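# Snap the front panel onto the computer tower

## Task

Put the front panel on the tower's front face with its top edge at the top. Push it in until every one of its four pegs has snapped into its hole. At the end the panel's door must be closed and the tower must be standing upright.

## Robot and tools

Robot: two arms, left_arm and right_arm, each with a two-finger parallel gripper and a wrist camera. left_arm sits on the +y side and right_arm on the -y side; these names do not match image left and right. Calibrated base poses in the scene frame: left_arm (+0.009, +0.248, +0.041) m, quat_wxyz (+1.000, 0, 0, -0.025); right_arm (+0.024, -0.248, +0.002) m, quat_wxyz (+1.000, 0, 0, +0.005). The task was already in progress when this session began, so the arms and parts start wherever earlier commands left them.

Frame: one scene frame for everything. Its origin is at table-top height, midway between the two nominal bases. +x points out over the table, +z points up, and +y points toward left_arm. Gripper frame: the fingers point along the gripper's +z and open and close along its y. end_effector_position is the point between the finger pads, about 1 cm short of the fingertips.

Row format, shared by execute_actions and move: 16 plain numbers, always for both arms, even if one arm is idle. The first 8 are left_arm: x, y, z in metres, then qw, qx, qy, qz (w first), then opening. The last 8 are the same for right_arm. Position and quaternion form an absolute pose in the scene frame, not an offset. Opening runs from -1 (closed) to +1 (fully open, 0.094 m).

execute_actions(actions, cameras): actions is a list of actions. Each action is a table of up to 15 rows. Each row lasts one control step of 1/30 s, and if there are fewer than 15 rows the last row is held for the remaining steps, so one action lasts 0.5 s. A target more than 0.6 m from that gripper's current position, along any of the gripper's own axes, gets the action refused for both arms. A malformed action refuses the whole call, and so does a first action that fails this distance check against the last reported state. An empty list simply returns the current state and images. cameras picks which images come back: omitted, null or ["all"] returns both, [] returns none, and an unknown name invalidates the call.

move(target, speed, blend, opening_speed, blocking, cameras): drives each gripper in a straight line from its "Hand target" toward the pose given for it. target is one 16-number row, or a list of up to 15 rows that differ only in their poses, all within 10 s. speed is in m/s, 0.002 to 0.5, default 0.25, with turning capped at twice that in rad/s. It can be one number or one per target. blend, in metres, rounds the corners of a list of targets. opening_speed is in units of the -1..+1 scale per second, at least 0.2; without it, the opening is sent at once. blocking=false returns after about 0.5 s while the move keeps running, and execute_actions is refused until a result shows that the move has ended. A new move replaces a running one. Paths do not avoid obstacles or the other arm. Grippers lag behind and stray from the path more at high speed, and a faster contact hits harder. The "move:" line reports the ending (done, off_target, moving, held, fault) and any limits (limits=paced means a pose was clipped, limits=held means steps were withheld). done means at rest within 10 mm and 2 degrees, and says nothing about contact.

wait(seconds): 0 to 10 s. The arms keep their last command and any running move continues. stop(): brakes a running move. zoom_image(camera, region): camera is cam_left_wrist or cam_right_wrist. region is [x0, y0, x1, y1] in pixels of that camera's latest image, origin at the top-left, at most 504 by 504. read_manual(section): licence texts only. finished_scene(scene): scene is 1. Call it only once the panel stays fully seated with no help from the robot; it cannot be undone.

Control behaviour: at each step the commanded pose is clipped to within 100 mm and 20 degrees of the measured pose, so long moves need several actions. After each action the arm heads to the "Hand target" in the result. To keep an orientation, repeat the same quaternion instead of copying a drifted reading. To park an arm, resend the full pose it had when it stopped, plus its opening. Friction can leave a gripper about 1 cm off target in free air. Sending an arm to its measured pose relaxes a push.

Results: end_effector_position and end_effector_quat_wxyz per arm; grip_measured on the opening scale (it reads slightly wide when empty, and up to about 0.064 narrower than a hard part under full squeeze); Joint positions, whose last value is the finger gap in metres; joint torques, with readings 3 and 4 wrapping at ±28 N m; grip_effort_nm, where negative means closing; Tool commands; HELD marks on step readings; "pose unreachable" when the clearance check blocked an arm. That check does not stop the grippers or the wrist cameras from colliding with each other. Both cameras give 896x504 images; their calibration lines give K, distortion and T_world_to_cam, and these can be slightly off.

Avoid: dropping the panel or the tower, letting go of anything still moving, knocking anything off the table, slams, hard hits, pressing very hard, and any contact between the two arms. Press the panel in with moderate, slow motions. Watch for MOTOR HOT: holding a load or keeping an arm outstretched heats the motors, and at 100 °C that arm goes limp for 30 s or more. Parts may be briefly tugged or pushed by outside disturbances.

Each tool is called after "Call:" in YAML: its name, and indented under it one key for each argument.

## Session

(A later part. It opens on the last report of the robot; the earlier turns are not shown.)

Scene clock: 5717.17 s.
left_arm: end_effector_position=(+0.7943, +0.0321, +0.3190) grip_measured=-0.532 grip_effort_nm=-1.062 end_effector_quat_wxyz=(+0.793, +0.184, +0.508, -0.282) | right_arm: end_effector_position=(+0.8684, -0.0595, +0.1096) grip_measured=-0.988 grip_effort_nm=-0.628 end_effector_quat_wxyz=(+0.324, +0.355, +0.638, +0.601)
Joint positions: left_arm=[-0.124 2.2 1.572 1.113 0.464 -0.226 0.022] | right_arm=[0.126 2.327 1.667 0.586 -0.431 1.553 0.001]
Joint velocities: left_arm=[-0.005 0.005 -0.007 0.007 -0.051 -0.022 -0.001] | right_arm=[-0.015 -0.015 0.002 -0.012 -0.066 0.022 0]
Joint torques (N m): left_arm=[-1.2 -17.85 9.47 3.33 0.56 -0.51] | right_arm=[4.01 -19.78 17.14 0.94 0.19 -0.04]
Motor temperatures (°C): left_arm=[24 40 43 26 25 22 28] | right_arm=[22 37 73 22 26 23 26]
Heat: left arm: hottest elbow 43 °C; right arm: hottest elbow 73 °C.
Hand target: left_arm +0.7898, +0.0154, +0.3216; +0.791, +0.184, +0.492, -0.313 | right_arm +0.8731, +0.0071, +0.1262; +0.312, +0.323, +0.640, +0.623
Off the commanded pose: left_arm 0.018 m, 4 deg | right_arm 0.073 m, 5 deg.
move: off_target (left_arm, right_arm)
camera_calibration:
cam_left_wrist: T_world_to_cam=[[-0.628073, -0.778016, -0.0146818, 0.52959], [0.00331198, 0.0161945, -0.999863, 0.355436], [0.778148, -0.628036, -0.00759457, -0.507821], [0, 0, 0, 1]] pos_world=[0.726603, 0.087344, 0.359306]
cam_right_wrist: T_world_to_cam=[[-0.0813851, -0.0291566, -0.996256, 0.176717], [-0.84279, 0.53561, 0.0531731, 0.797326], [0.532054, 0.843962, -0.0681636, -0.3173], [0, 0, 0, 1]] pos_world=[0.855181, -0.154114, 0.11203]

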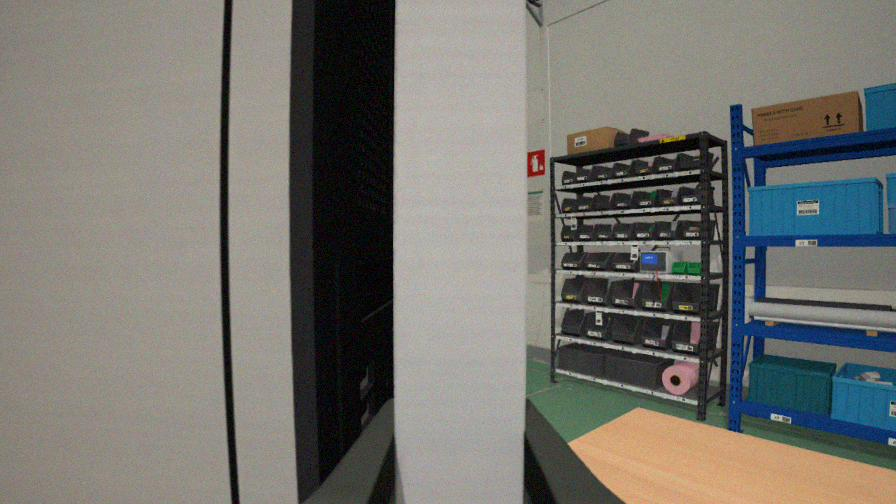

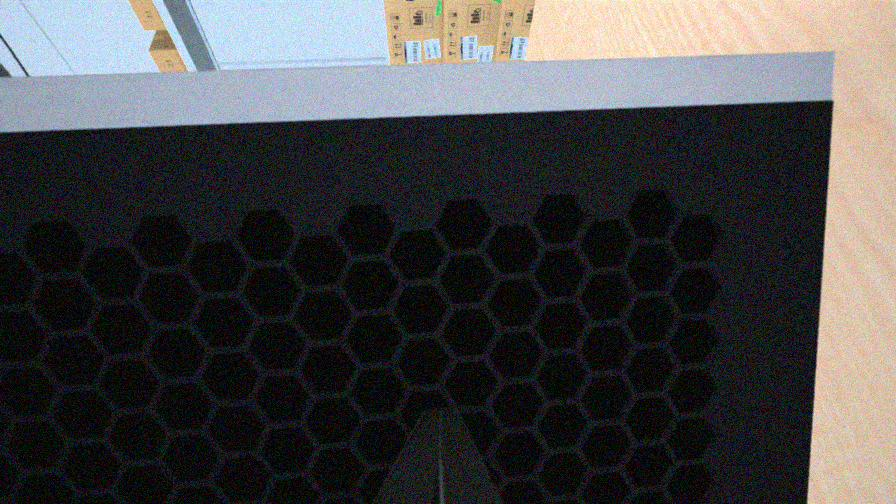

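Call:
move:
  target:
    - [0.790,0.018,0.33,0.793,0.184,0.492,-0.315,-1,0.80,-0.15,0.16,0.3124,0.3224,0.64,0.6227,-1]
    - [0.790,0.018,0.33,0.793,0.184,0.492,-0.315,-1,0.74,-0.28,0.36,0.25,0.25,0.67,0.65,-1]
    - [0.790,0.018,0.33,0.793,0.184,0.492,-0.315,-1,0.90,-0.317,0.39,0.15,0.16,0.67,0.71,-1]
  blend: 0.02

Call:
move:
  target:
    - [0.790,0.018,0.33,0.793,0.184,0.492,-0.315,-1,0.74,-0.33,0.46,0.164,0.17,0.696,0.677,-1]
    - [0.790,0.018,0.33,0.793,0.184,0.492,-0.315,-1,0.62,-0.24,0.58,0.38,0.15,0.75,0.4,-1]
    - [0.790,0.018,0.33,0.793,0.184,0.492,-0.315,-1,0.45,-0.30,0.46,0.686,-0.05,0.686,0.05,-1]
  blend: 0.04
  cameras: ["cam_right_wrist"]

Call:
zoom_image:
  camera: "cam_right_wrist"
  region: [50, 0, 550, 500]

Scene clock: 5729.30 s.
left_arm: end_effector_position=(+0.7941, +0.0320, +0.3191) grip_measured=-0.532 grip_effort_nm=-1.062 end_effector_quat_wxyz=(+0.793, +0.184, +0.508, -0.282) | right_arm: end_effector_position=(+0.9064, -0.3146, +0.3753) grip_measured=-0.988 grip_effort_nm=-0.628 end_effector_quat_wxyz=(+0.160, +0.188, +0.656, +0.713)
Joint positions: left_arm=[-0.124 2.2 1.572 1.113 0.465 -0.226 0.022] | right_arm=[-0.275 2.634 2.862 0.059 -1.325 1.908 0.001]
Joint velocities: left_arm=[-0.015 -0.015 -0.007 -0.007 -0.066 -0.007 -0.001] | right_arm=[-0.005 -0.005 0.007 -0.017 0.022 -0.007 0]
Joint torques (N m): left_arm=[-1.03 -19.19 9.61 2.84 0.73 -0.52] | right_arm=[-1.49 -25.47 15.1 0.66 0.28 -0.03]
Motor temperatures (°C): left_arm=[24 41 44 26 25 22 28] | right_arm=[22 38 72 22 25 23 26]
Heat: left arm: hottest elbow 44 °C; right arm: hottest elbow 72 °C.
Hand target: left_arm +0.7899, +0.0182, +0.3299; +0.791, +0.184, +0.492, -0.313 | right_arm +0.9024, -0.3150, +0.3923; +0.170, +0.179, +0.655, +0.714
Off the commanded pose: left_arm 0.018 m, 4 deg | right_arm 0.016 m, 4 deg.
elbow stopped short (right arm): the move would have taken joint 3 (elbow) straighter than the controller allows.
move: off_target (left_arm, right_arm)
camera_calibration:
cam_left_wrist: T_world_to_cam=[[-0.628324, -0.777803, -0.015207, 0.529849], [0.00409952, 0.0162368, -0.99986, 0.354949], [0.777941, -0.628298, -0.00701336, -0.507768], [0, 0, 0, 1]] pos_world=[0.726475, 0.0873257, 0.359396]
cam_right_wrist: T_world_to_cam=[[-0.0321146, 0.0764882, -0.996553, 0.425779], [-0.997613, 0.0585287, 0.036641, 0.948288], [0.0611296, 0.995351, 0.074426, 0.316835], [0, 0, 0, 1]] pos_world=[0.94033, -0.403431, 0.365984]

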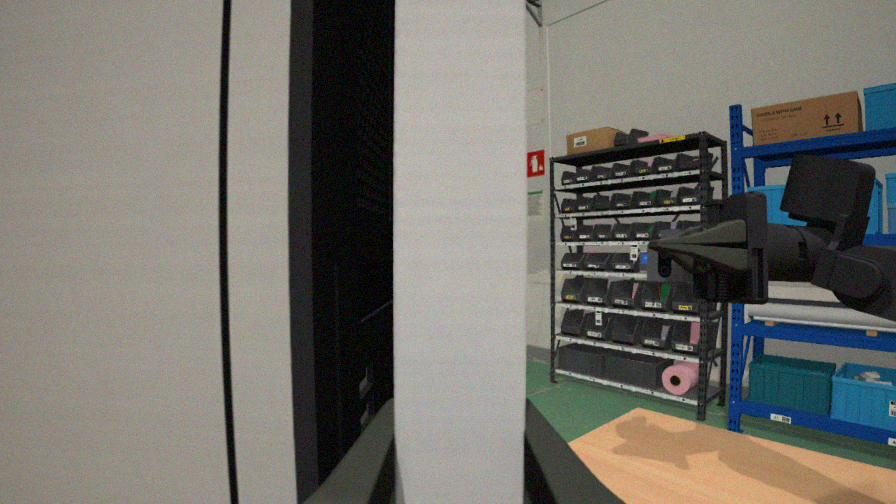

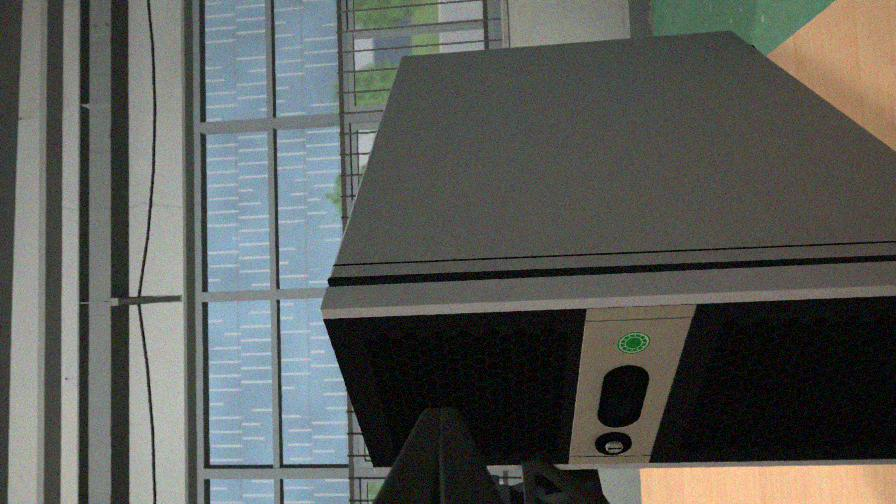

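Scene clock: 5734.43 s.
left_arm: end_effector_position=(+0.7941, +0.0320, +0.3191) grip_measured=-0.532 grip_effort_nm=-1.067 end_effector_quat_wxyz=(+0.793, +0.184, +0.508, -0.282) | right_arm: end_effector_position=(+0.4488, -0.2973, +0.4466) grip_measured=-0.988 grip_effort_nm=-0.623 end_effector_quat_wxyz=(+0.695, -0.049, +0.715, +0.060)
Joint positions: left_arm=[-0.124 2.2 1.572 1.113 0.465 -0.226 0.022] | right_arm=[-0.298 0.811 0.81 -0.028 -0.441 0.006 0.001]
Joint velocities: left_arm=[-0.005 -0.005 -0.012 -0.002 0.007 0.007 0.001] | right_arm=[0.005 0.005 0.022 0.002 -0.066 -0.037 -0.001]
Joint torques (N m): left_arm=[-1.14 -18.96 9.58 2.8 0.68 -0.52] | right_arm=[-2.26 -5.13 10.61 2.09 -0.13 -0.16]
Motor temperatures (°C): left_arm=[24 41 44 26 25 22 28] | right_arm=[22 38 71 22 25 23 26]
Heat: left arm: hottest elbow 44 °C; right arm: hottest elbow 71 °C.
Hand target: left_arm +0.7899, +0.0181, +0.3298; +0.791, +0.184, +0.492, -0.314 | right_arm +0.4457, -0.3016, +0.4531; +0.704, -0.053, +0.707, +0.049
Off the commanded pose: left_arm 0.018 m, 4 deg | right_arm 0.014 m, 2 deg.
move: off_target (left_arm, right_arm); limits=paced
camera_calibration:
cam_right_wrist: T_world_to_cam=[[0.136798, -0.990326, -0.0232622, -0.346856], [-0.446373, -0.0406618, -0.893923, 0.62684], [0.884329, 0.132671, -0.447617, -0.0704893], [0, 0, 0, 1]] pos_world=[0.389589, -0.30866, 0.520726]
Images, in order (width x height): cam_right_wrist 896x504.

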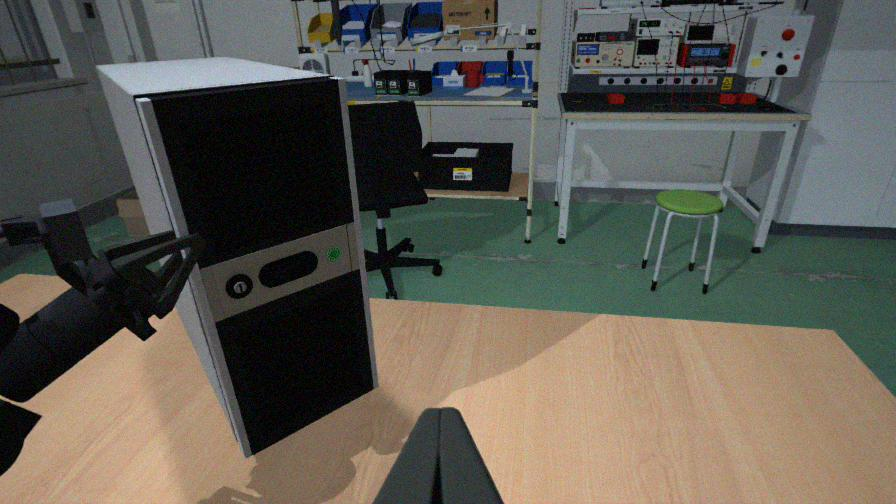

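Scaled by 1.008 from the camera's 896x504 image, which has a finer 1280x720 frame.

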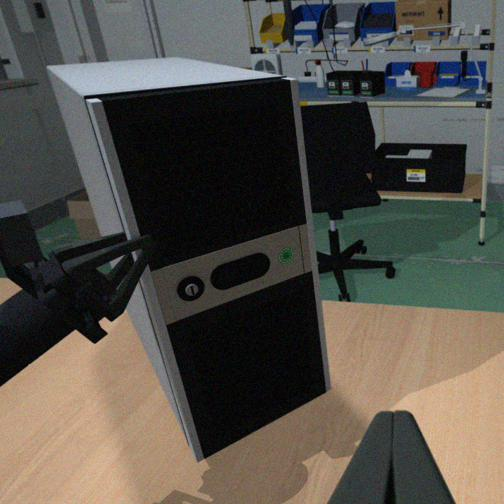

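Call:
move:
  target:
    - [0.790,0.018,0.33,0.793,0.184,0.492,-0.315,-1,0.66,-0.17,0.54,0.3124,0.3224,0.64,0.6227,-1]
    - [0.790,0.018,0.33,0.793,0.184,0.492,-0.315,-1,0.74,-0.125,0.27,0.3124,0.3224,0.64,0.6227,-1]
    - [0.790,0.018,0.33,0.793,0.184,0.492,-0.315,-1,0.82,-0.05,0.25,0.3124,0.3224,0.64,0.6227,-1]
    - [0.790,0.018,0.33,0.793,0.184,0.492,-0.315,-1,0.865,0.005,0.25,0.3124,0.3224,0.64,0.6227,-1]
  speed: [0.25,0.25,0.05,0.05]

Scene clock: 5757.53 s.
left_arm: end_effector_position=(+0.7967, +0.0349, +0.3196) grip_measured=-0.532 grip_effort_nm=-1.062 end_effector_quat_wxyz=(+0.793, +0.180, +0.508, -0.284) | right_arm: end_effector_position=(+0.8381, -0.0338, +0.2368) grip_measured=-0.988 grip_effort_nm=-0.623 end_effector_quat_wxyz=(+0.309, +0.337, +0.652, +0.605)
Joint positions: left_arm=[-0.12 2.204 1.579 1.111 0.464 -0.235 0.022] | right_arm=[0.158 2.091 1.628 0.377 -0.451 1.539 0.001]
Joint velocities: left_arm=[-0.024 -0.005 0.012 -0.007 -0.022 -0.037 -0.001] | right_arm=[-0.015 0.005 0.012 0.002 -0.037 -0.051 0]
Joint torques (N m): left_arm=[-1.49 -19.25 9.17 2.91 0.74 -0.45] | right_arm=[1.55 -16.85 19.74 1.18 1.01 0.03]
Motor temperatures (°C): left_arm=[24 42 45 26 25 22 28] | right_arm=[22 37 65 22 25 23 26]
Heat: left arm: hottest elbow 45 °C; right arm: hottest elbow 65 °C.
Hand target: left_arm +0.7901, +0.0181, +0.3296; +0.791, +0.184, +0.492, -0.314 | right_arm +0.8558, +0.0032, +0.2533; +0.314, +0.321, +0.642, +0.621
Off the commanded pose: left_arm 0.021 m, 4 deg | right_arm 0.049 m, 3 deg.
move: off_target (left_arm, right_arm)
camera_calibration:
cam_left_wrist: T_world_to_cam=[[-0.627715, -0.778415, -0.00663129, 0.53049], [-0.000367037, 0.00881462, -0.999961, 0.359239], [0.778443, -0.627688, -0.00581877, -0.50874], [0, 0, 0, 1]] pos_world=[0.729154, 0.0904456, 0.359782]
cam_right_wrist: T_world_to_cam=[[-0.0836623, -0.0450144, -0.995477, 0.302935], [-0.869682, 0.490982, 0.0508885, 0.772819], [0.486471, 0.870006, -0.0802249, -0.272322], [0, 0, 0, 1]] pos_world=[0.829928, -0.128882, 0.24039]

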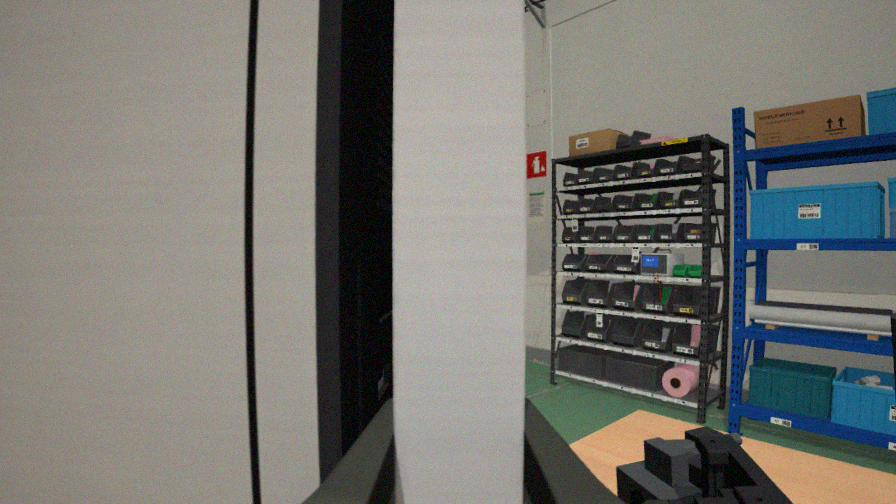

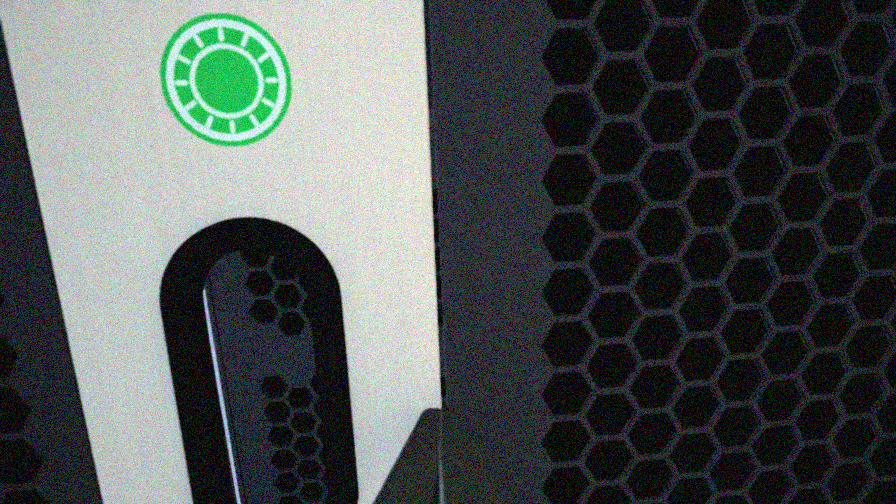

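Call:
move:
  target: [0.7967,0.0345,0.3230,0.793,0.184,0.492,-0.315,-0.43,0.865,0.005,0.25,0.3124,0.3224,0.64,0.6227,-1]
  opening_speed: 0.3
  speed: 0.05

Scene clock: 5764.37 s.
left_arm: end_effector_position=(+0.7961, +0.0363, +0.3203) grip_measured=-0.431 grip_effort_nm=0.027 end_effector_quat_wxyz=(+0.785, +0.177, +0.507, -0.309) | right_arm: end_effector_position=(+0.8387, -0.0336, +0.2370) grip_measured=-0.988 grip_effort_nm=-0.623 end_effector_quat_wxyz=(+0.306, +0.340, +0.650, +0.607)
Joint positions: left_arm=[-0.113 2.21 1.588 1.122 0.492 -0.291 0.027] | right_arm=[0.158 2.092 1.631 0.376 -0.451 1.548 0.001]
Joint velocities: left_arm=[-0.005 -0.015 -0.007 -0.027 -0.051 0.007 0.001] | right_arm=[0.005 -0.015 -0.012 -0.012 0.007 -0.081 0.001]
Joint torques (N m): left_arm=[-0.09 -18.26 9.62 3.06 0.38 -0.05] | right_arm=[1.32 -16.67 19.49 1.92 1.01 0.01]
Motor temperatures (°C): left_arm=[24 41 45 26 25 22 28] | right_arm=[22 37 67 22 25 23 26]
Heat: left arm: hottest elbow 45 °C; right arm: hottest elbow 67 °C.
Hand target: left_arm +0.7965, +0.0345, +0.3231; +0.791, +0.183, +0.491, -0.314 | right_arm +0.8563, +0.0032, +0.2502; +0.312, +0.323, +0.640, +0.624
Off the commanded pose: left_arm 0.003 m, 2 deg | right_arm 0.048 m, 3 deg.
move: off_target (right_arm)
camera_calibration:
cam_left_wrist: T_world_to_cam=[[-0.659243, -0.751501, 0.0254102, 0.545079], [-0.0172756, -0.0186469, -0.999677, 0.374283], [0.751732, -0.659468, -0.000689759, -0.486672], [0, 0, 0, 1]] pos_world=[0.731652, 0.0956624, 0.359976]
cam_right_wrist: T_world_to_cam=[[-0.0880119, -0.0377491, -0.995404, 0.307056], [-0.869113, 0.491174, 0.0582185, 0.771113], [0.486719, 0.870243, -0.0760375, -0.273913], [0, 0, 0, 1]] pos_world=[0.830528, -0.128789, 0.239924]

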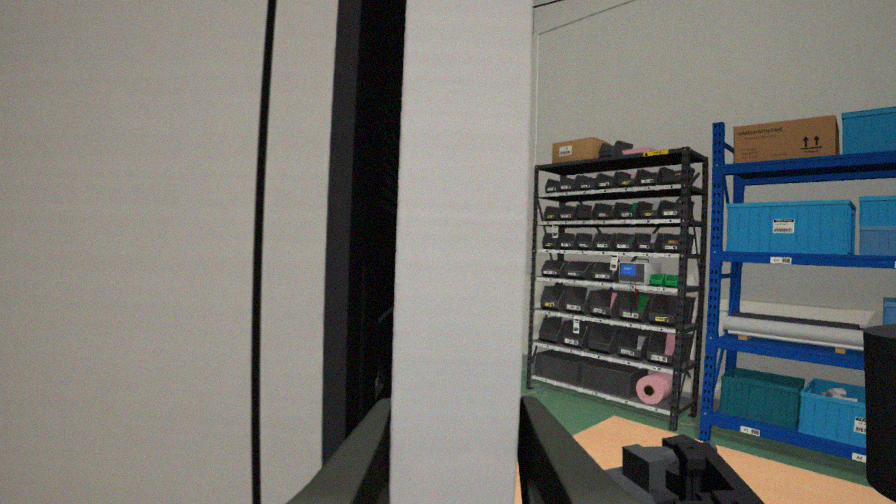

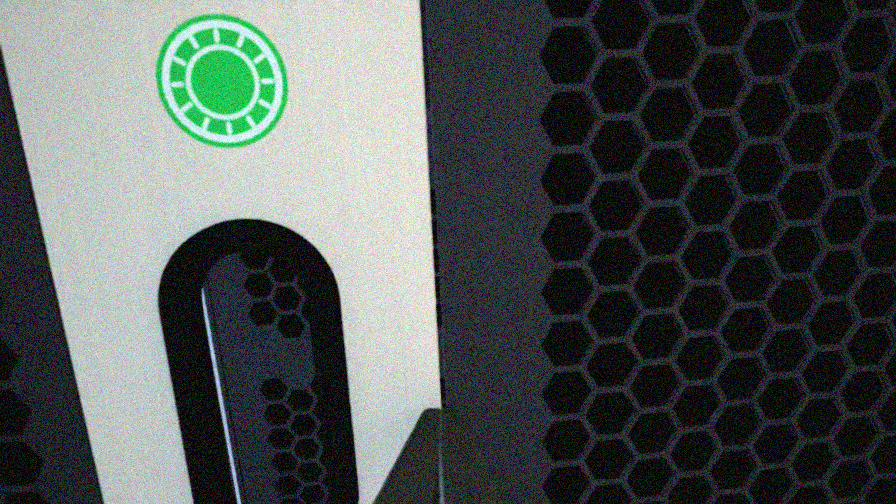

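Released and the panel stayed. I'll withdraw the left gripper and press the panel in.

Call:
move:
  target:
    - [0.758,0.085,0.325,0.793,0.184,0.492,-0.315,-0.43,0.865,0.005,0.25,0.3124,0.3224,0.64,0.6227,-1]
    - [0.70,0.17,0.325,0.793,0.184,0.492,-0.315,-0.43,0.865,0.005,0.25,0.3124,0.3224,0.64,0.6227,-1]
  speed: 0.1
  cameras: ["cam_left_wrist"]

Call:
move:
  target: [0.70,0.17,0.325,0.793,0.184,0.492,-0.315,-1,0.905,0.05,0.25,0.3124,0.3224,0.64,0.6227,-1]
  speed: 0.05

Scene clock: 5775.13 s.
left_arm: end_effector_position=(+0.7029, +0.1685, +0.3129) grip_measured=-0.431 grip_effort_nm=0.022 end_effector_quat_wxyz=(+0.787, +0.179, +0.501, -0.313) | right_arm: end_effector_position=(+0.8445, -0.0329, +0.2366) grip_measured=-0.988 grip_effort_nm=-0.623 end_effector_quat_wxyz=(+0.311, +0.342, +0.647, +0.607)
Joint positions: left_arm=[0.09 2.047 1.226 1.409 0.672 -0.428 0.027] | right_arm=[0.16 2.107 1.65 0.379 -0.439 1.55 0.001]
Joint velocities: left_arm=[0.005 -0.024 -0.012 0.002 0.007 -0.007 0] | right_arm=[0.005 -0.005 0.012 -0.002 -0.022 -0.022 0.001]
Joint torques (N m): left_arm=[0.26 -17.9 6.52 2.09 -0.2 -0.08] | right_arm=[1.32 -17.55 18.4 1.61 0.52 0]
Motor temperatures (°C): left_arm=[24 41 44 26 25 22 27] | right_arm=[22 38 67 22 25 23 26]
Heat: left arm: hottest elbow 44 °C; right arm: hottest elbow 67 °C.
Hand target: left_arm +0.6982, +0.1689, +0.3267; +0.792, +0.182, +0.490, -0.315 | right_arm +0.8580, +0.0035, +0.2495; +0.312, +0.323, +0.640, +0.623
Off the commanded pose: left_arm 0.013 m, 1 deg | right_arm 0.045 m, 3 deg.
move: off_target (left_arm, right_arm)
camera_calibration:
cam_left_wrist: T_world_to_cam=[[-0.66757, -0.744208, 0.022461, 0.588743], [-0.00627739, -0.0245404, -0.999679, 0.360981], [0.74452, -0.667497, 0.0117107, -0.326884], [0, 0, 0, 1]] pos_world=[0.638666, 0.228812, 0.35147]
Images, in order (width x height): cam_left_wrist 896x504.

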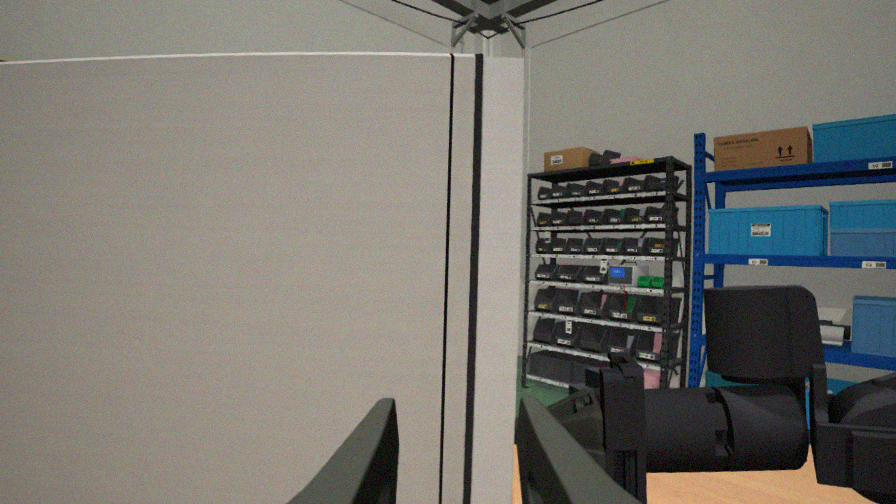

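Scene clock: 5777.23 s.
left_arm: end_effector_position=(+0.7026, +0.1680, +0.3127) grip_measured=-0.988 grip_effort_nm=-0.657 end_effector_quat_wxyz=(+0.786, +0.181, +0.501, -0.314) | right_arm: end_effector_position=(+0.8849, -0.0396, +0.2505) grip_measured=-0.988 grip_effort_nm=-0.623 end_effector_quat_wxyz=(+0.332, +0.352, +0.634, +0.602)
Joint positions: left_arm=[0.09 2.047 1.226 1.409 0.676 -0.429 0.001] | right_arm=[0.152 2.184 1.813 0.313 -0.396 1.552 0.001]
Joint velocities: left_arm=[0.005 0.005 -0.007 0.007 -0.037 -0.095 0] | right_arm=[-0.005 -0.005 0.007 -0.007 0.007 0.051 -0.001]
Joint torques (N m): left_arm=[0.21 -16.97 6.97 2 -0.18 -0.06] | right_arm=[5.83 -17.61 19.49 1.31 0.68 -0.02]
Motor temperatures (°C): left_arm=[24 41 44 26 25 22 27] | right_arm=[22 38 68 22 25 23 26]
Heat: left arm: hottest elbow 44 °C; right arm: hottest elbow 68 °C.
Hand target: left_arm +0.7001, +0.1699, +0.3250; +0.791, +0.184, +0.491, -0.314 | right_arm +0.8850, +0.0448, +0.2495; +0.312, +0.323, +0.640, +0.623
Off the commanded pose: left_arm 0.013 m, 1 deg | right_arm 0.092 m, 5 deg.
move: off_target (left_arm, right_arm)
camera_calibration:
cam_left_wrist: T_world_to_cam=[[-0.670171, -0.741899, 0.0213679, 0.589893], [-0.00652044, -0.0229034, -0.999716, 0.360712], [0.742178, -0.67012, 0.0105117, -0.324503], [0, 0, 0, 1]] pos_world=[0.63852, 0.228447, 0.351416]
cam_right_wrist: T_world_to_cam=[[-0.0646932, -0.0296872, -0.997464, 0.304545], [-0.838926, 0.5429, 0.0382526, 0.793714], [0.540387, 0.839273, -0.0600273, -0.342853], [0, 0, 0, 1]] pos_world=[0.870842, -0.134118, 0.25283]

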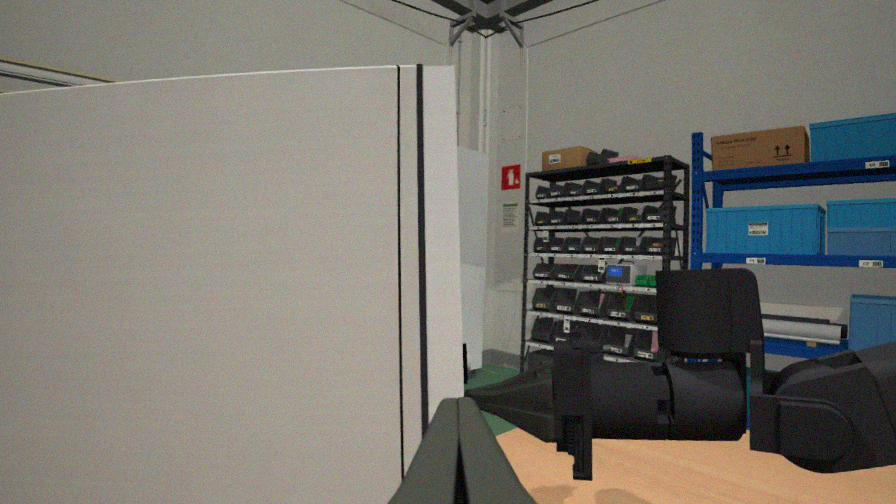

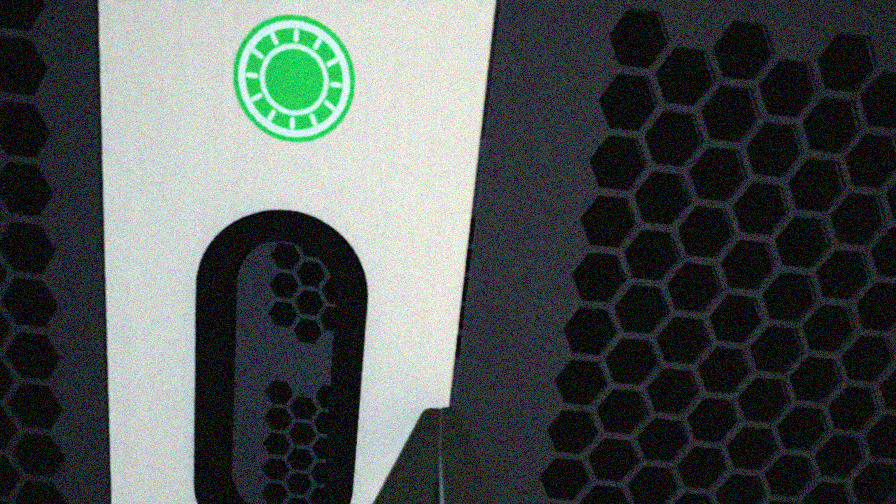

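Call:
move:
  target:
    - [0.70,0.17,0.325,0.793,0.184,0.492,-0.315,-1,0.77,-0.14,0.35,0.3124,0.3224,0.64,0.6227,-1]
    - [0.70,0.17,0.325,0.793,0.184,0.492,-0.315,-1,0.69,-0.16,0.53,0.3124,0.3224,0.64,0.6227,-1]
    - [0.70,0.17,0.325,0.793,0.184,0.492,-0.315,-1,0.6784,-0.1012,0.629,0.490,-0.030,0.871,0,-1]
  blend: 0.02

Call:
zoom_image:
  camera: "cam_right_wrist"
  region: [120, 50, 520, 350]

Call:
move:
  target:
    - [0.70,0.17,0.325,0.793,0.184,0.492,-0.315,-1,0.63,-0.28,0.56,0.38,0.2,0.7,0.5,-1]
    - [0.70,0.17,0.325,0.793,0.184,0.492,-0.315,-1,0.75,-0.36,0.45,0.164,0.17,0.696,0.677,-1]
    - [0.70,0.17,0.325,0.793,0.184,0.492,-0.315,-1,0.90,-0.317,0.39,0.15,0.16,0.67,0.71,-1]
  blend: 0.04
  cameras: ["cam_right_wrist"]

Scene clock: 5793.27 s.
left_arm: end_effector_position=(+0.7026, +0.1680, +0.3127) grip_measured=-0.988 grip_effort_nm=-0.662 end_effector_quat_wxyz=(+0.786, +0.181, +0.501, -0.314) | right_arm: end_effector_position=(+0.6792, -0.1078, +0.6179) grip_measured=-0.988 grip_effort_nm=-0.618 end_effector_quat_wxyz=(+0.482, -0.027, +0.876, -0.003)
Joint positions: left_arm=[0.09 2.047 1.226 1.409 0.676 -0.429 0.001] | right_arm=[0.252 1.902 2.733 -1.411 0.2 0.093 0.001]
Joint velocities: left_arm=[-0.005 0.005 0.007 -0.017 0.007 0.022 0] | right_arm=[-0.005 -0.005 0.002 0.007 -0.007 0.007 0]
Joint torques (N m): left_arm=[0.21 -17.03 6.98 1.98 -0.19 -0.07] | right_arm=[-0.62 -16.09 11.69 1.18 0.23 -0.2]
Motor temperatures (°C): left_arm=[24 40 43 26 25 22 27] | right_arm=[22 38 70 22 25 23 26]
Heat: left arm: hottest elbow 43 °C; right arm: hottest elbow 70 °C.
Hand target: left_arm +0.7001, +0.1699, +0.3249; +0.791, +0.184, +0.491, -0.314 | right_arm +0.6765, -0.1028, +0.6289; +0.493, -0.034, +0.869, -0.003
Off the commanded pose: left_arm 0.013 m, 1 deg | right_arm 0.013 m, 1 deg.
move: off_target (left_arm, right_arm)
camera_calibration:
cam_left_wrist: T_world_to_cam=[[-0.670171, -0.741899, 0.0213679, 0.589893], [-0.00652044, -0.0229034, -0.999716, 0.360712], [0.742178, -0.67012, 0.0105117, -0.324503], [0, 0, 0, 1]] pos_world=[0.63852, 0.228447, 0.351416]
cam_right_wrist: T_world_to_cam=[[0.0269704, -0.999016, 0.0352011, -0.14915], [-0.842511, -0.0416691, -0.537065, 0.939015], [0.538004, -0.0151724, -0.842806, 0.240729], [0, 0, 0, 1]] pos_world=[0.66564, -0.106223, 0.712451]

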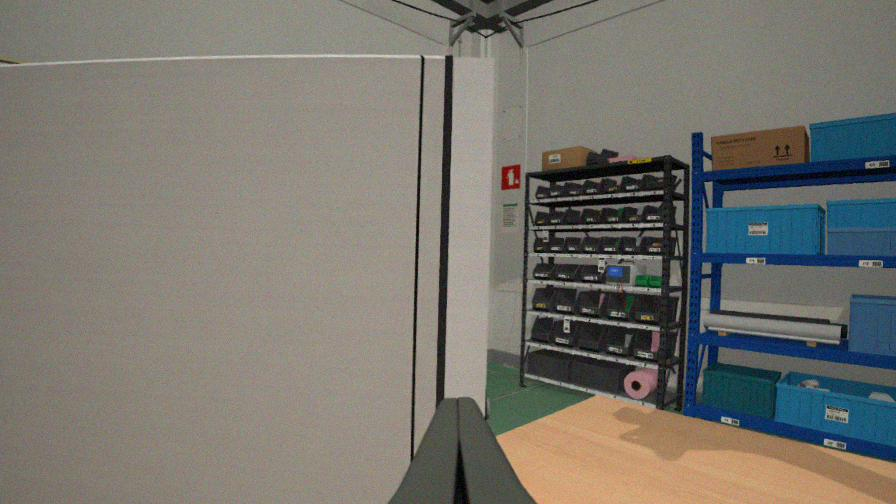

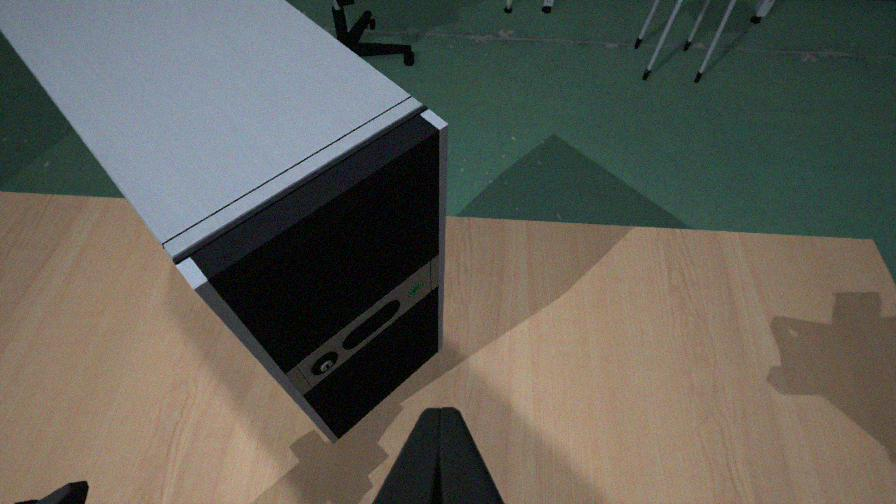

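Scaled by 1.260 from the camera's 896x504 image, which has a finer 1280x720 frame.

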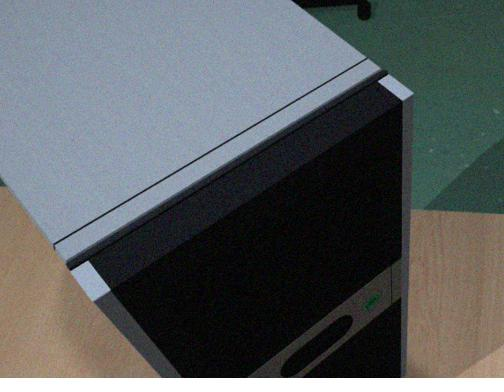

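Scene clock: 5799.33 s.
left_arm: end_effector_position=(+0.7026, +0.1680, +0.3127) grip_measured=-0.988 grip_effort_nm=-0.667 end_effector_quat_wxyz=(+0.786, +0.181, +0.501, -0.314) | right_arm: end_effector_position=(+0.9071, -0.3120, +0.3770) grip_measured=-0.988 grip_effort_nm=-0.618 end_effector_quat_wxyz=(+0.155, +0.195, +0.653, +0.715)
Joint positions: left_arm=[0.09 2.047 1.226 1.409 0.676 -0.429 0.001] | right_arm=[-0.272 2.633 2.862 0.057 -1.319 1.924 0.001]
Joint velocities: left_arm=[-0.015 0.005 -0.002 -0.007 -0.022 -0.007 0] | right_arm=[-0.005 -0.015 -0.002 0.017 0.066 0.007 0]
Joint torques (N m): left_arm=[0.26 -17.14 6.98 1.96 -0.17 -0.05] | right_arm=[-1.44 -25.29 14.99 1.29 0.35 0.02]
Motor temperatures (°C): left_arm=[24 40 43 26 25 22 27] | right_arm=[22 38 69 22 25 23 26]
Heat: left arm: hottest elbow 43 °C; right arm: hottest elbow 69 °C.
Hand target: left_arm +0.7001, +0.1699, +0.3249; +0.791, +0.184, +0.491, -0.314 | right_arm +0.9037, -0.3137, +0.3923; +0.170, +0.181, +0.652, +0.716
Off the commanded pose: left_arm 0.013 m, 1 deg | right_arm 0.016 m, 4 deg.
elbow stopped short (right arm): the move would have taken joint 3 (elbow) straighter than the controller allows.
move: off_target (left_arm, right_arm)
camera_calibration:
cam_right_wrist: T_world_to_cam=[[-0.0462204, 0.0861314, -0.995211, 0.442545], [-0.996909, 0.0593826, 0.0514386, 0.942857], [0.0635287, 0.994512, 0.0831205, 0.308338], [0, 0, 0, 1]] pos_world=[0.940809, -0.400752, 0.366298]
Images, in order (width x height): cam_right_wrist 896x504.

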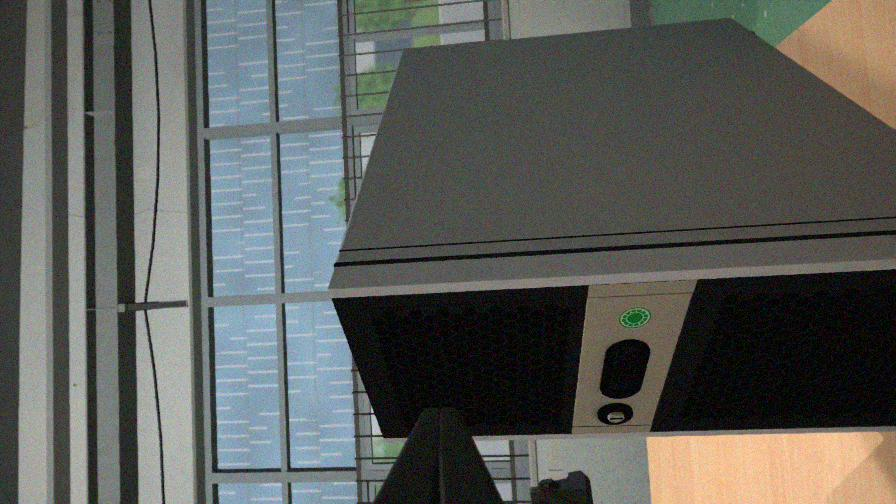

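Call:
move:
  target:
    - [0.70,0.17,0.325,0.793,0.184,0.492,-0.315,-1,0.74,-0.33,0.46,0.25,0.25,0.67,0.65,-1]
    - [0.70,0.17,0.325,0.793,0.184,0.492,-0.315,-1,0.83,-0.165,0.42,0.3124,0.3224,0.64,0.6227,-1]
    - [0.70,0.17,0.325,0.793,0.184,0.492,-0.315,-1,0.89,-0.10,0.42,0.3124,0.3224,0.64,0.6227,-1]
    - [0.70,0.17,0.325,0.793,0.184,0.492,-0.315,-1,0.94,-0.04,0.42,0.3124,0.3224,0.64,0.6227,-1]
  speed: [0.25,0.25,0.05,0.05]
  cameras: ["cam_right_wrist"]

Call:
move:
  target:
    - [0.70,0.17,0.325,0.793,0.184,0.492,-0.315,-1,0.83,-0.165,0.32,0.3124,0.3224,0.64,0.6227,-1]
    - [0.70,0.17,0.325,0.793,0.184,0.492,-0.315,-1,0.83,-0.165,0.12,0.3124,0.3224,0.64,0.6227,-1]
    - [0.70,0.17,0.325,0.793,0.184,0.492,-0.315,-1,0.89,-0.10,0.12,0.3124,0.3224,0.64,0.6227,-1]
    - [0.70,0.17,0.325,0.793,0.184,0.492,-0.315,-1,0.95,-0.03,0.12,0.3124,0.3224,0.64,0.6227,-1]
  speed: [0.15,0.2,0.05,0.05]
  cameras: ["cam_right_wrist"]

Call:
move:
  target:
    - [0.70,0.17,0.325,0.793,0.184,0.492,-0.315,-1,0.80,-0.14,0.12,0.3124,0.3224,0.64,0.6227,-1]
    - [0.70,0.17,0.325,0.793,0.184,0.492,-0.315,-1,0.74,-0.07,0.13,0.3124,0.3224,0.64,0.6227,-1]
    - [0.70,0.17,0.325,0.793,0.184,0.492,-0.315,-1,0.80,-0.01,0.13,0.3124,0.3224,0.64,0.6227,-1]
    - [0.70,0.17,0.325,0.793,0.184,0.492,-0.315,-1,0.87,0.065,0.13,0.3124,0.3224,0.64,0.6227,-1]
  speed: [0.15,0.2,0.05,0.05]

Scene clock: 5825.53 s.
left_arm: end_effector_position=(+0.7025, +0.1679, +0.3127) grip_measured=-0.988 grip_effort_nm=-0.652 end_effector_quat_wxyz=(+0.786, +0.181, +0.501, -0.314) | right_arm: end_effector_position=(+0.9311, -0.0873, +0.3986) grip_measured=-0.988 grip_effort_nm=-0.613 end_effector_quat_wxyz=(+0.316, +0.347, +0.647, +0.601)
Joint positions: left_arm=[0.09 2.047 1.226 1.409 0.676 -0.429 0.001] | right_arm=[0.074 2.256 2.351 -0.185 -0.507 1.536 0.001]
Joint velocities: left_arm=[-0.005 -0.015 -0.007 -0.002 -0.007 0.022 0] | right_arm=[0.024 -0.005 -0.007 -0.002 0.051 -0.007 0]
Joint torques (N m): left_arm=[0.21 -17.44 6.87 1.94 -0.19 -0.08] | right_arm=[2.43 -21.48 17.35 1.83 0.14 -0.02]
Motor temperatures (°C): left_arm=[24 39 42 26 25 22 27] | right_arm=[22 41 65 22 25 23 26]
Heat: left arm: hottest elbow 42 °C; right arm: hottest elbow 65 °C.
Hand target: left_arm +0.7001, +0.1699, +0.3249; +0.791, +0.184, +0.491, -0.314 | right_arm +0.9292, -0.0428, +0.4153; +0.314, +0.322, +0.644, +0.619
Off the commanded pose: left_arm 0.013 m, 1 deg | right_arm 0.053 m, 4 deg.
move: off_target (left_arm, right_arm); limits=paced
camera_calibration:
cam_right_wrist: T_world_to_cam=[[-0.0869302, -0.0410533, -0.995368, 0.472729], [-0.855399, 0.515204, 0.0534568, 0.859605], [0.510623, 0.856084, -0.0799037, -0.281841], [0, 0, 0, 1]] pos_world=[0.920314, -0.182185, 0.402067]
Images, in order (width x height): cam_right_wrist 896x504.

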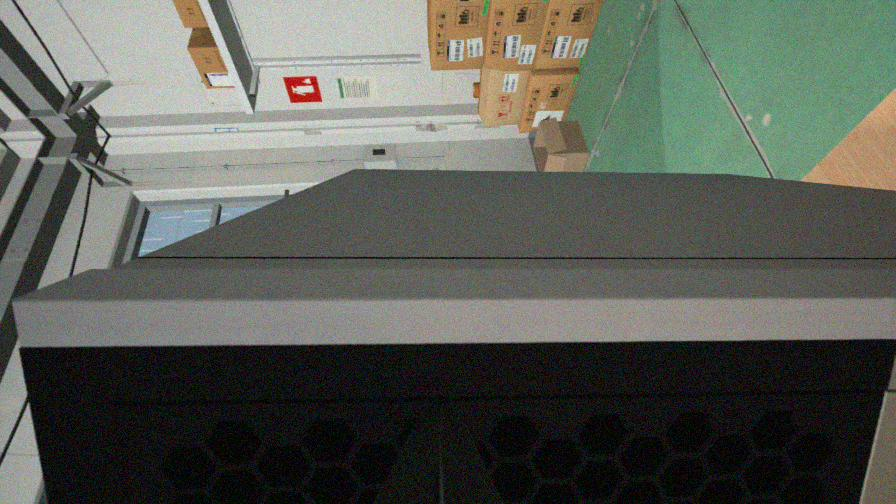

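Scene clock: 5831.93 s.
left_arm: end_effector_position=(+0.7025, +0.1679, +0.3127) grip_measured=-0.988 grip_effort_nm=-0.662 end_effector_quat_wxyz=(+0.786, +0.181, +0.501, -0.314) | right_arm: end_effector_position=(+0.9253, -0.0860, +0.1036) grip_measured=-0.988 grip_effort_nm=-0.613 end_effector_quat_wxyz=(+0.311, +0.344, +0.645, +0.607)
Joint positions: left_arm=[0.09 2.047 1.226 1.409 0.676 -0.429 0.001] | right_arm=[0.074 2.468 1.937 0.451 -0.521 1.547 0.001]
Joint velocities: left_arm=[-0.015 -0.015 0.007 0.002 -0.022 -0.066 0] | right_arm=[-0.005 -0.015 0.017 -0.017 -0.037 -0.022 -0.001]
Joint torques (N m): left_arm=[0.32 -17.32 6.9 1.98 -0.21 -0.06] | right_arm=[3.14 -21.48 18.97 1.09 1.16 0.01]
Motor temperatures (°C): left_arm=[24 39 42 26 25 22 27] | right_arm=[22 41 65 22 25 23 26]
Heat: left arm: hottest elbow 42 °C; right arm: hottest elbow 65 °C.
Hand target: left_arm +0.7001, +0.1699, +0.3249; +0.791, +0.184, +0.491, -0.314 | right_arm +0.9361, -0.0325, +0.1223; +0.312, +0.323, +0.640, +0.624
Off the commanded pose: left_arm 0.013 m, 1 deg | right_arm 0.063 m, 3 deg.
move: off_target (left_arm, right_arm)
camera_calibration:
cam_right_wrist: T_world_to_cam=[[-0.0838415, -0.0314706, -0.995982, 0.176676], [-0.862301, 0.503213, 0.0566879, 0.874685], [0.499407, 0.863589, -0.0693273, -0.29362], [0, 0, 0, 1]] pos_world=[0.915691, -0.181026, 0.106026]
Images, in order (width x height): cam_right_wrist 896x504.

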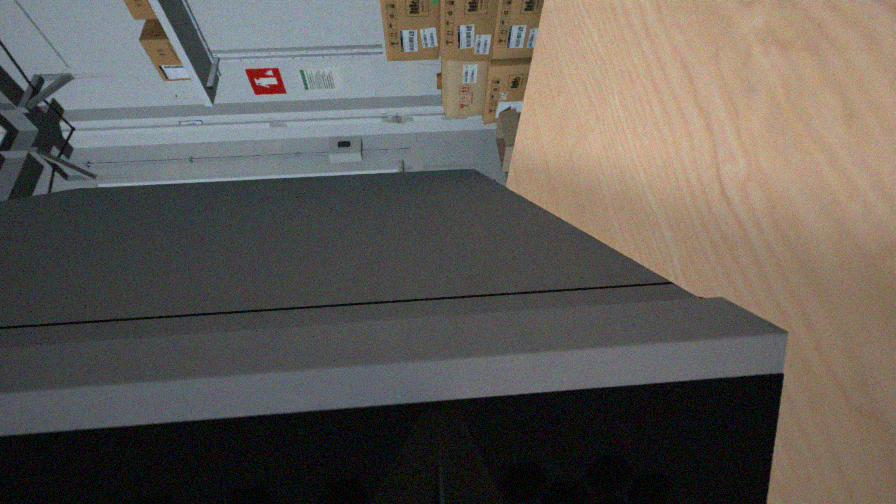

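Scene clock: 5837.90 s.
left_arm: end_effector_position=(+0.7025, +0.1679, +0.3127) grip_measured=-0.988 grip_effort_nm=-0.662 end_effector_quat_wxyz=(+0.786, +0.181, +0.501, -0.314) | right_arm: end_effector_position=(+0.8247, +0.0101, +0.1175) grip_measured=-0.988 grip_effort_nm=-0.628 end_effector_quat_wxyz=(+0.304, +0.337, +0.652, +0.607)
Joint positions: left_arm=[0.09 2.047 1.226 1.409 0.676 -0.429 0.001] | right_arm=[0.223 2.256 1.559 0.612 -0.396 1.551 0.001]
Joint velocities: left_arm=[-0.005 0.005 0.002 0.007 0.007 0.022 0.001] | right_arm=[-0.005 0.005 -0.022 -0.007 -0.037 0.022 0]
Joint torques (N m): left_arm=[0.26 -17.49 6.9 1.98 -0.2 -0.06] | right_arm=[2.67 -16.15 23.1 0.28 1.94 -0.02]
Motor temperatures (°C): left_arm=[24 39 42 26 25 22 27] | right_arm=[22 41 65 22 25 23 26]
Heat: left arm: hottest elbow 42 °C; right arm: hottest elbow 65 °C.
Hand target: left_arm +0.7001, +0.1699, +0.3249; +0.791, +0.184, +0.491, -0.314 | right_arm +0.8507, +0.0595, +0.1320; +0.312, +0.323, +0.640, +0.623
Off the commanded pose: left_arm 0.013 m, 1 deg | right_arm 0.072 m, 3 deg.
move: off_target (left_arm, right_arm)
camera_calibration:
cam_left_wrist: T_world_to_cam=[[-0.670406, -0.741691, 0.0212167, 0.59001], [-0.0065362, -0.0226899, -0.999721, 0.360665], [0.741966, -0.670358, 0.0103636, -0.324278], [0, 0, 0, 1]] pos_world=[0.638507, 0.228406, 0.351407]
cam_right_wrist: T_world_to_cam=[[-0.087297, -0.0411682, -0.995331, 0.187943], [-0.873606, 0.483327, 0.0566299, 0.748316], [0.478739, 0.874471, -0.0781578, -0.307443], [0, 0, 0, 1]] pos_world=[0.817326, -0.0850936, 0.120659]

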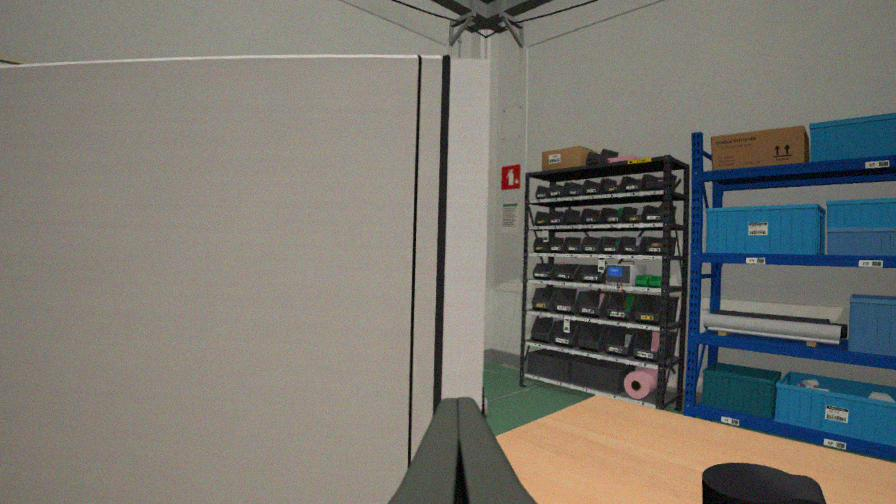

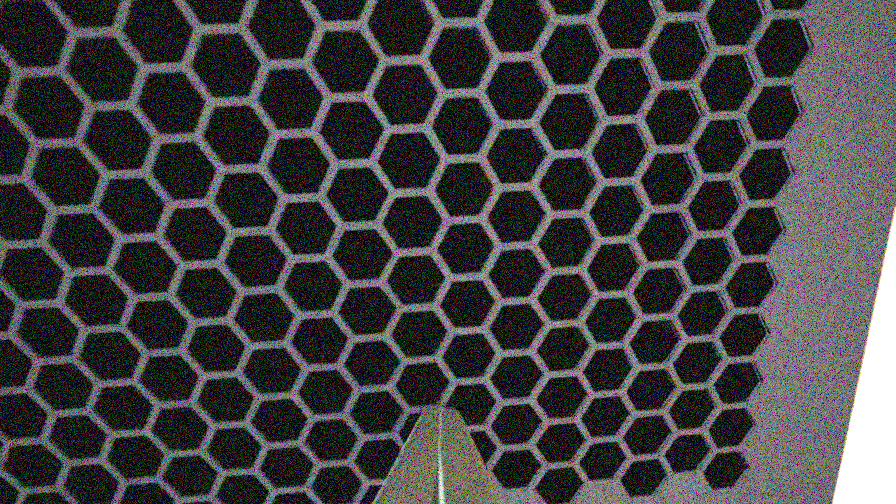

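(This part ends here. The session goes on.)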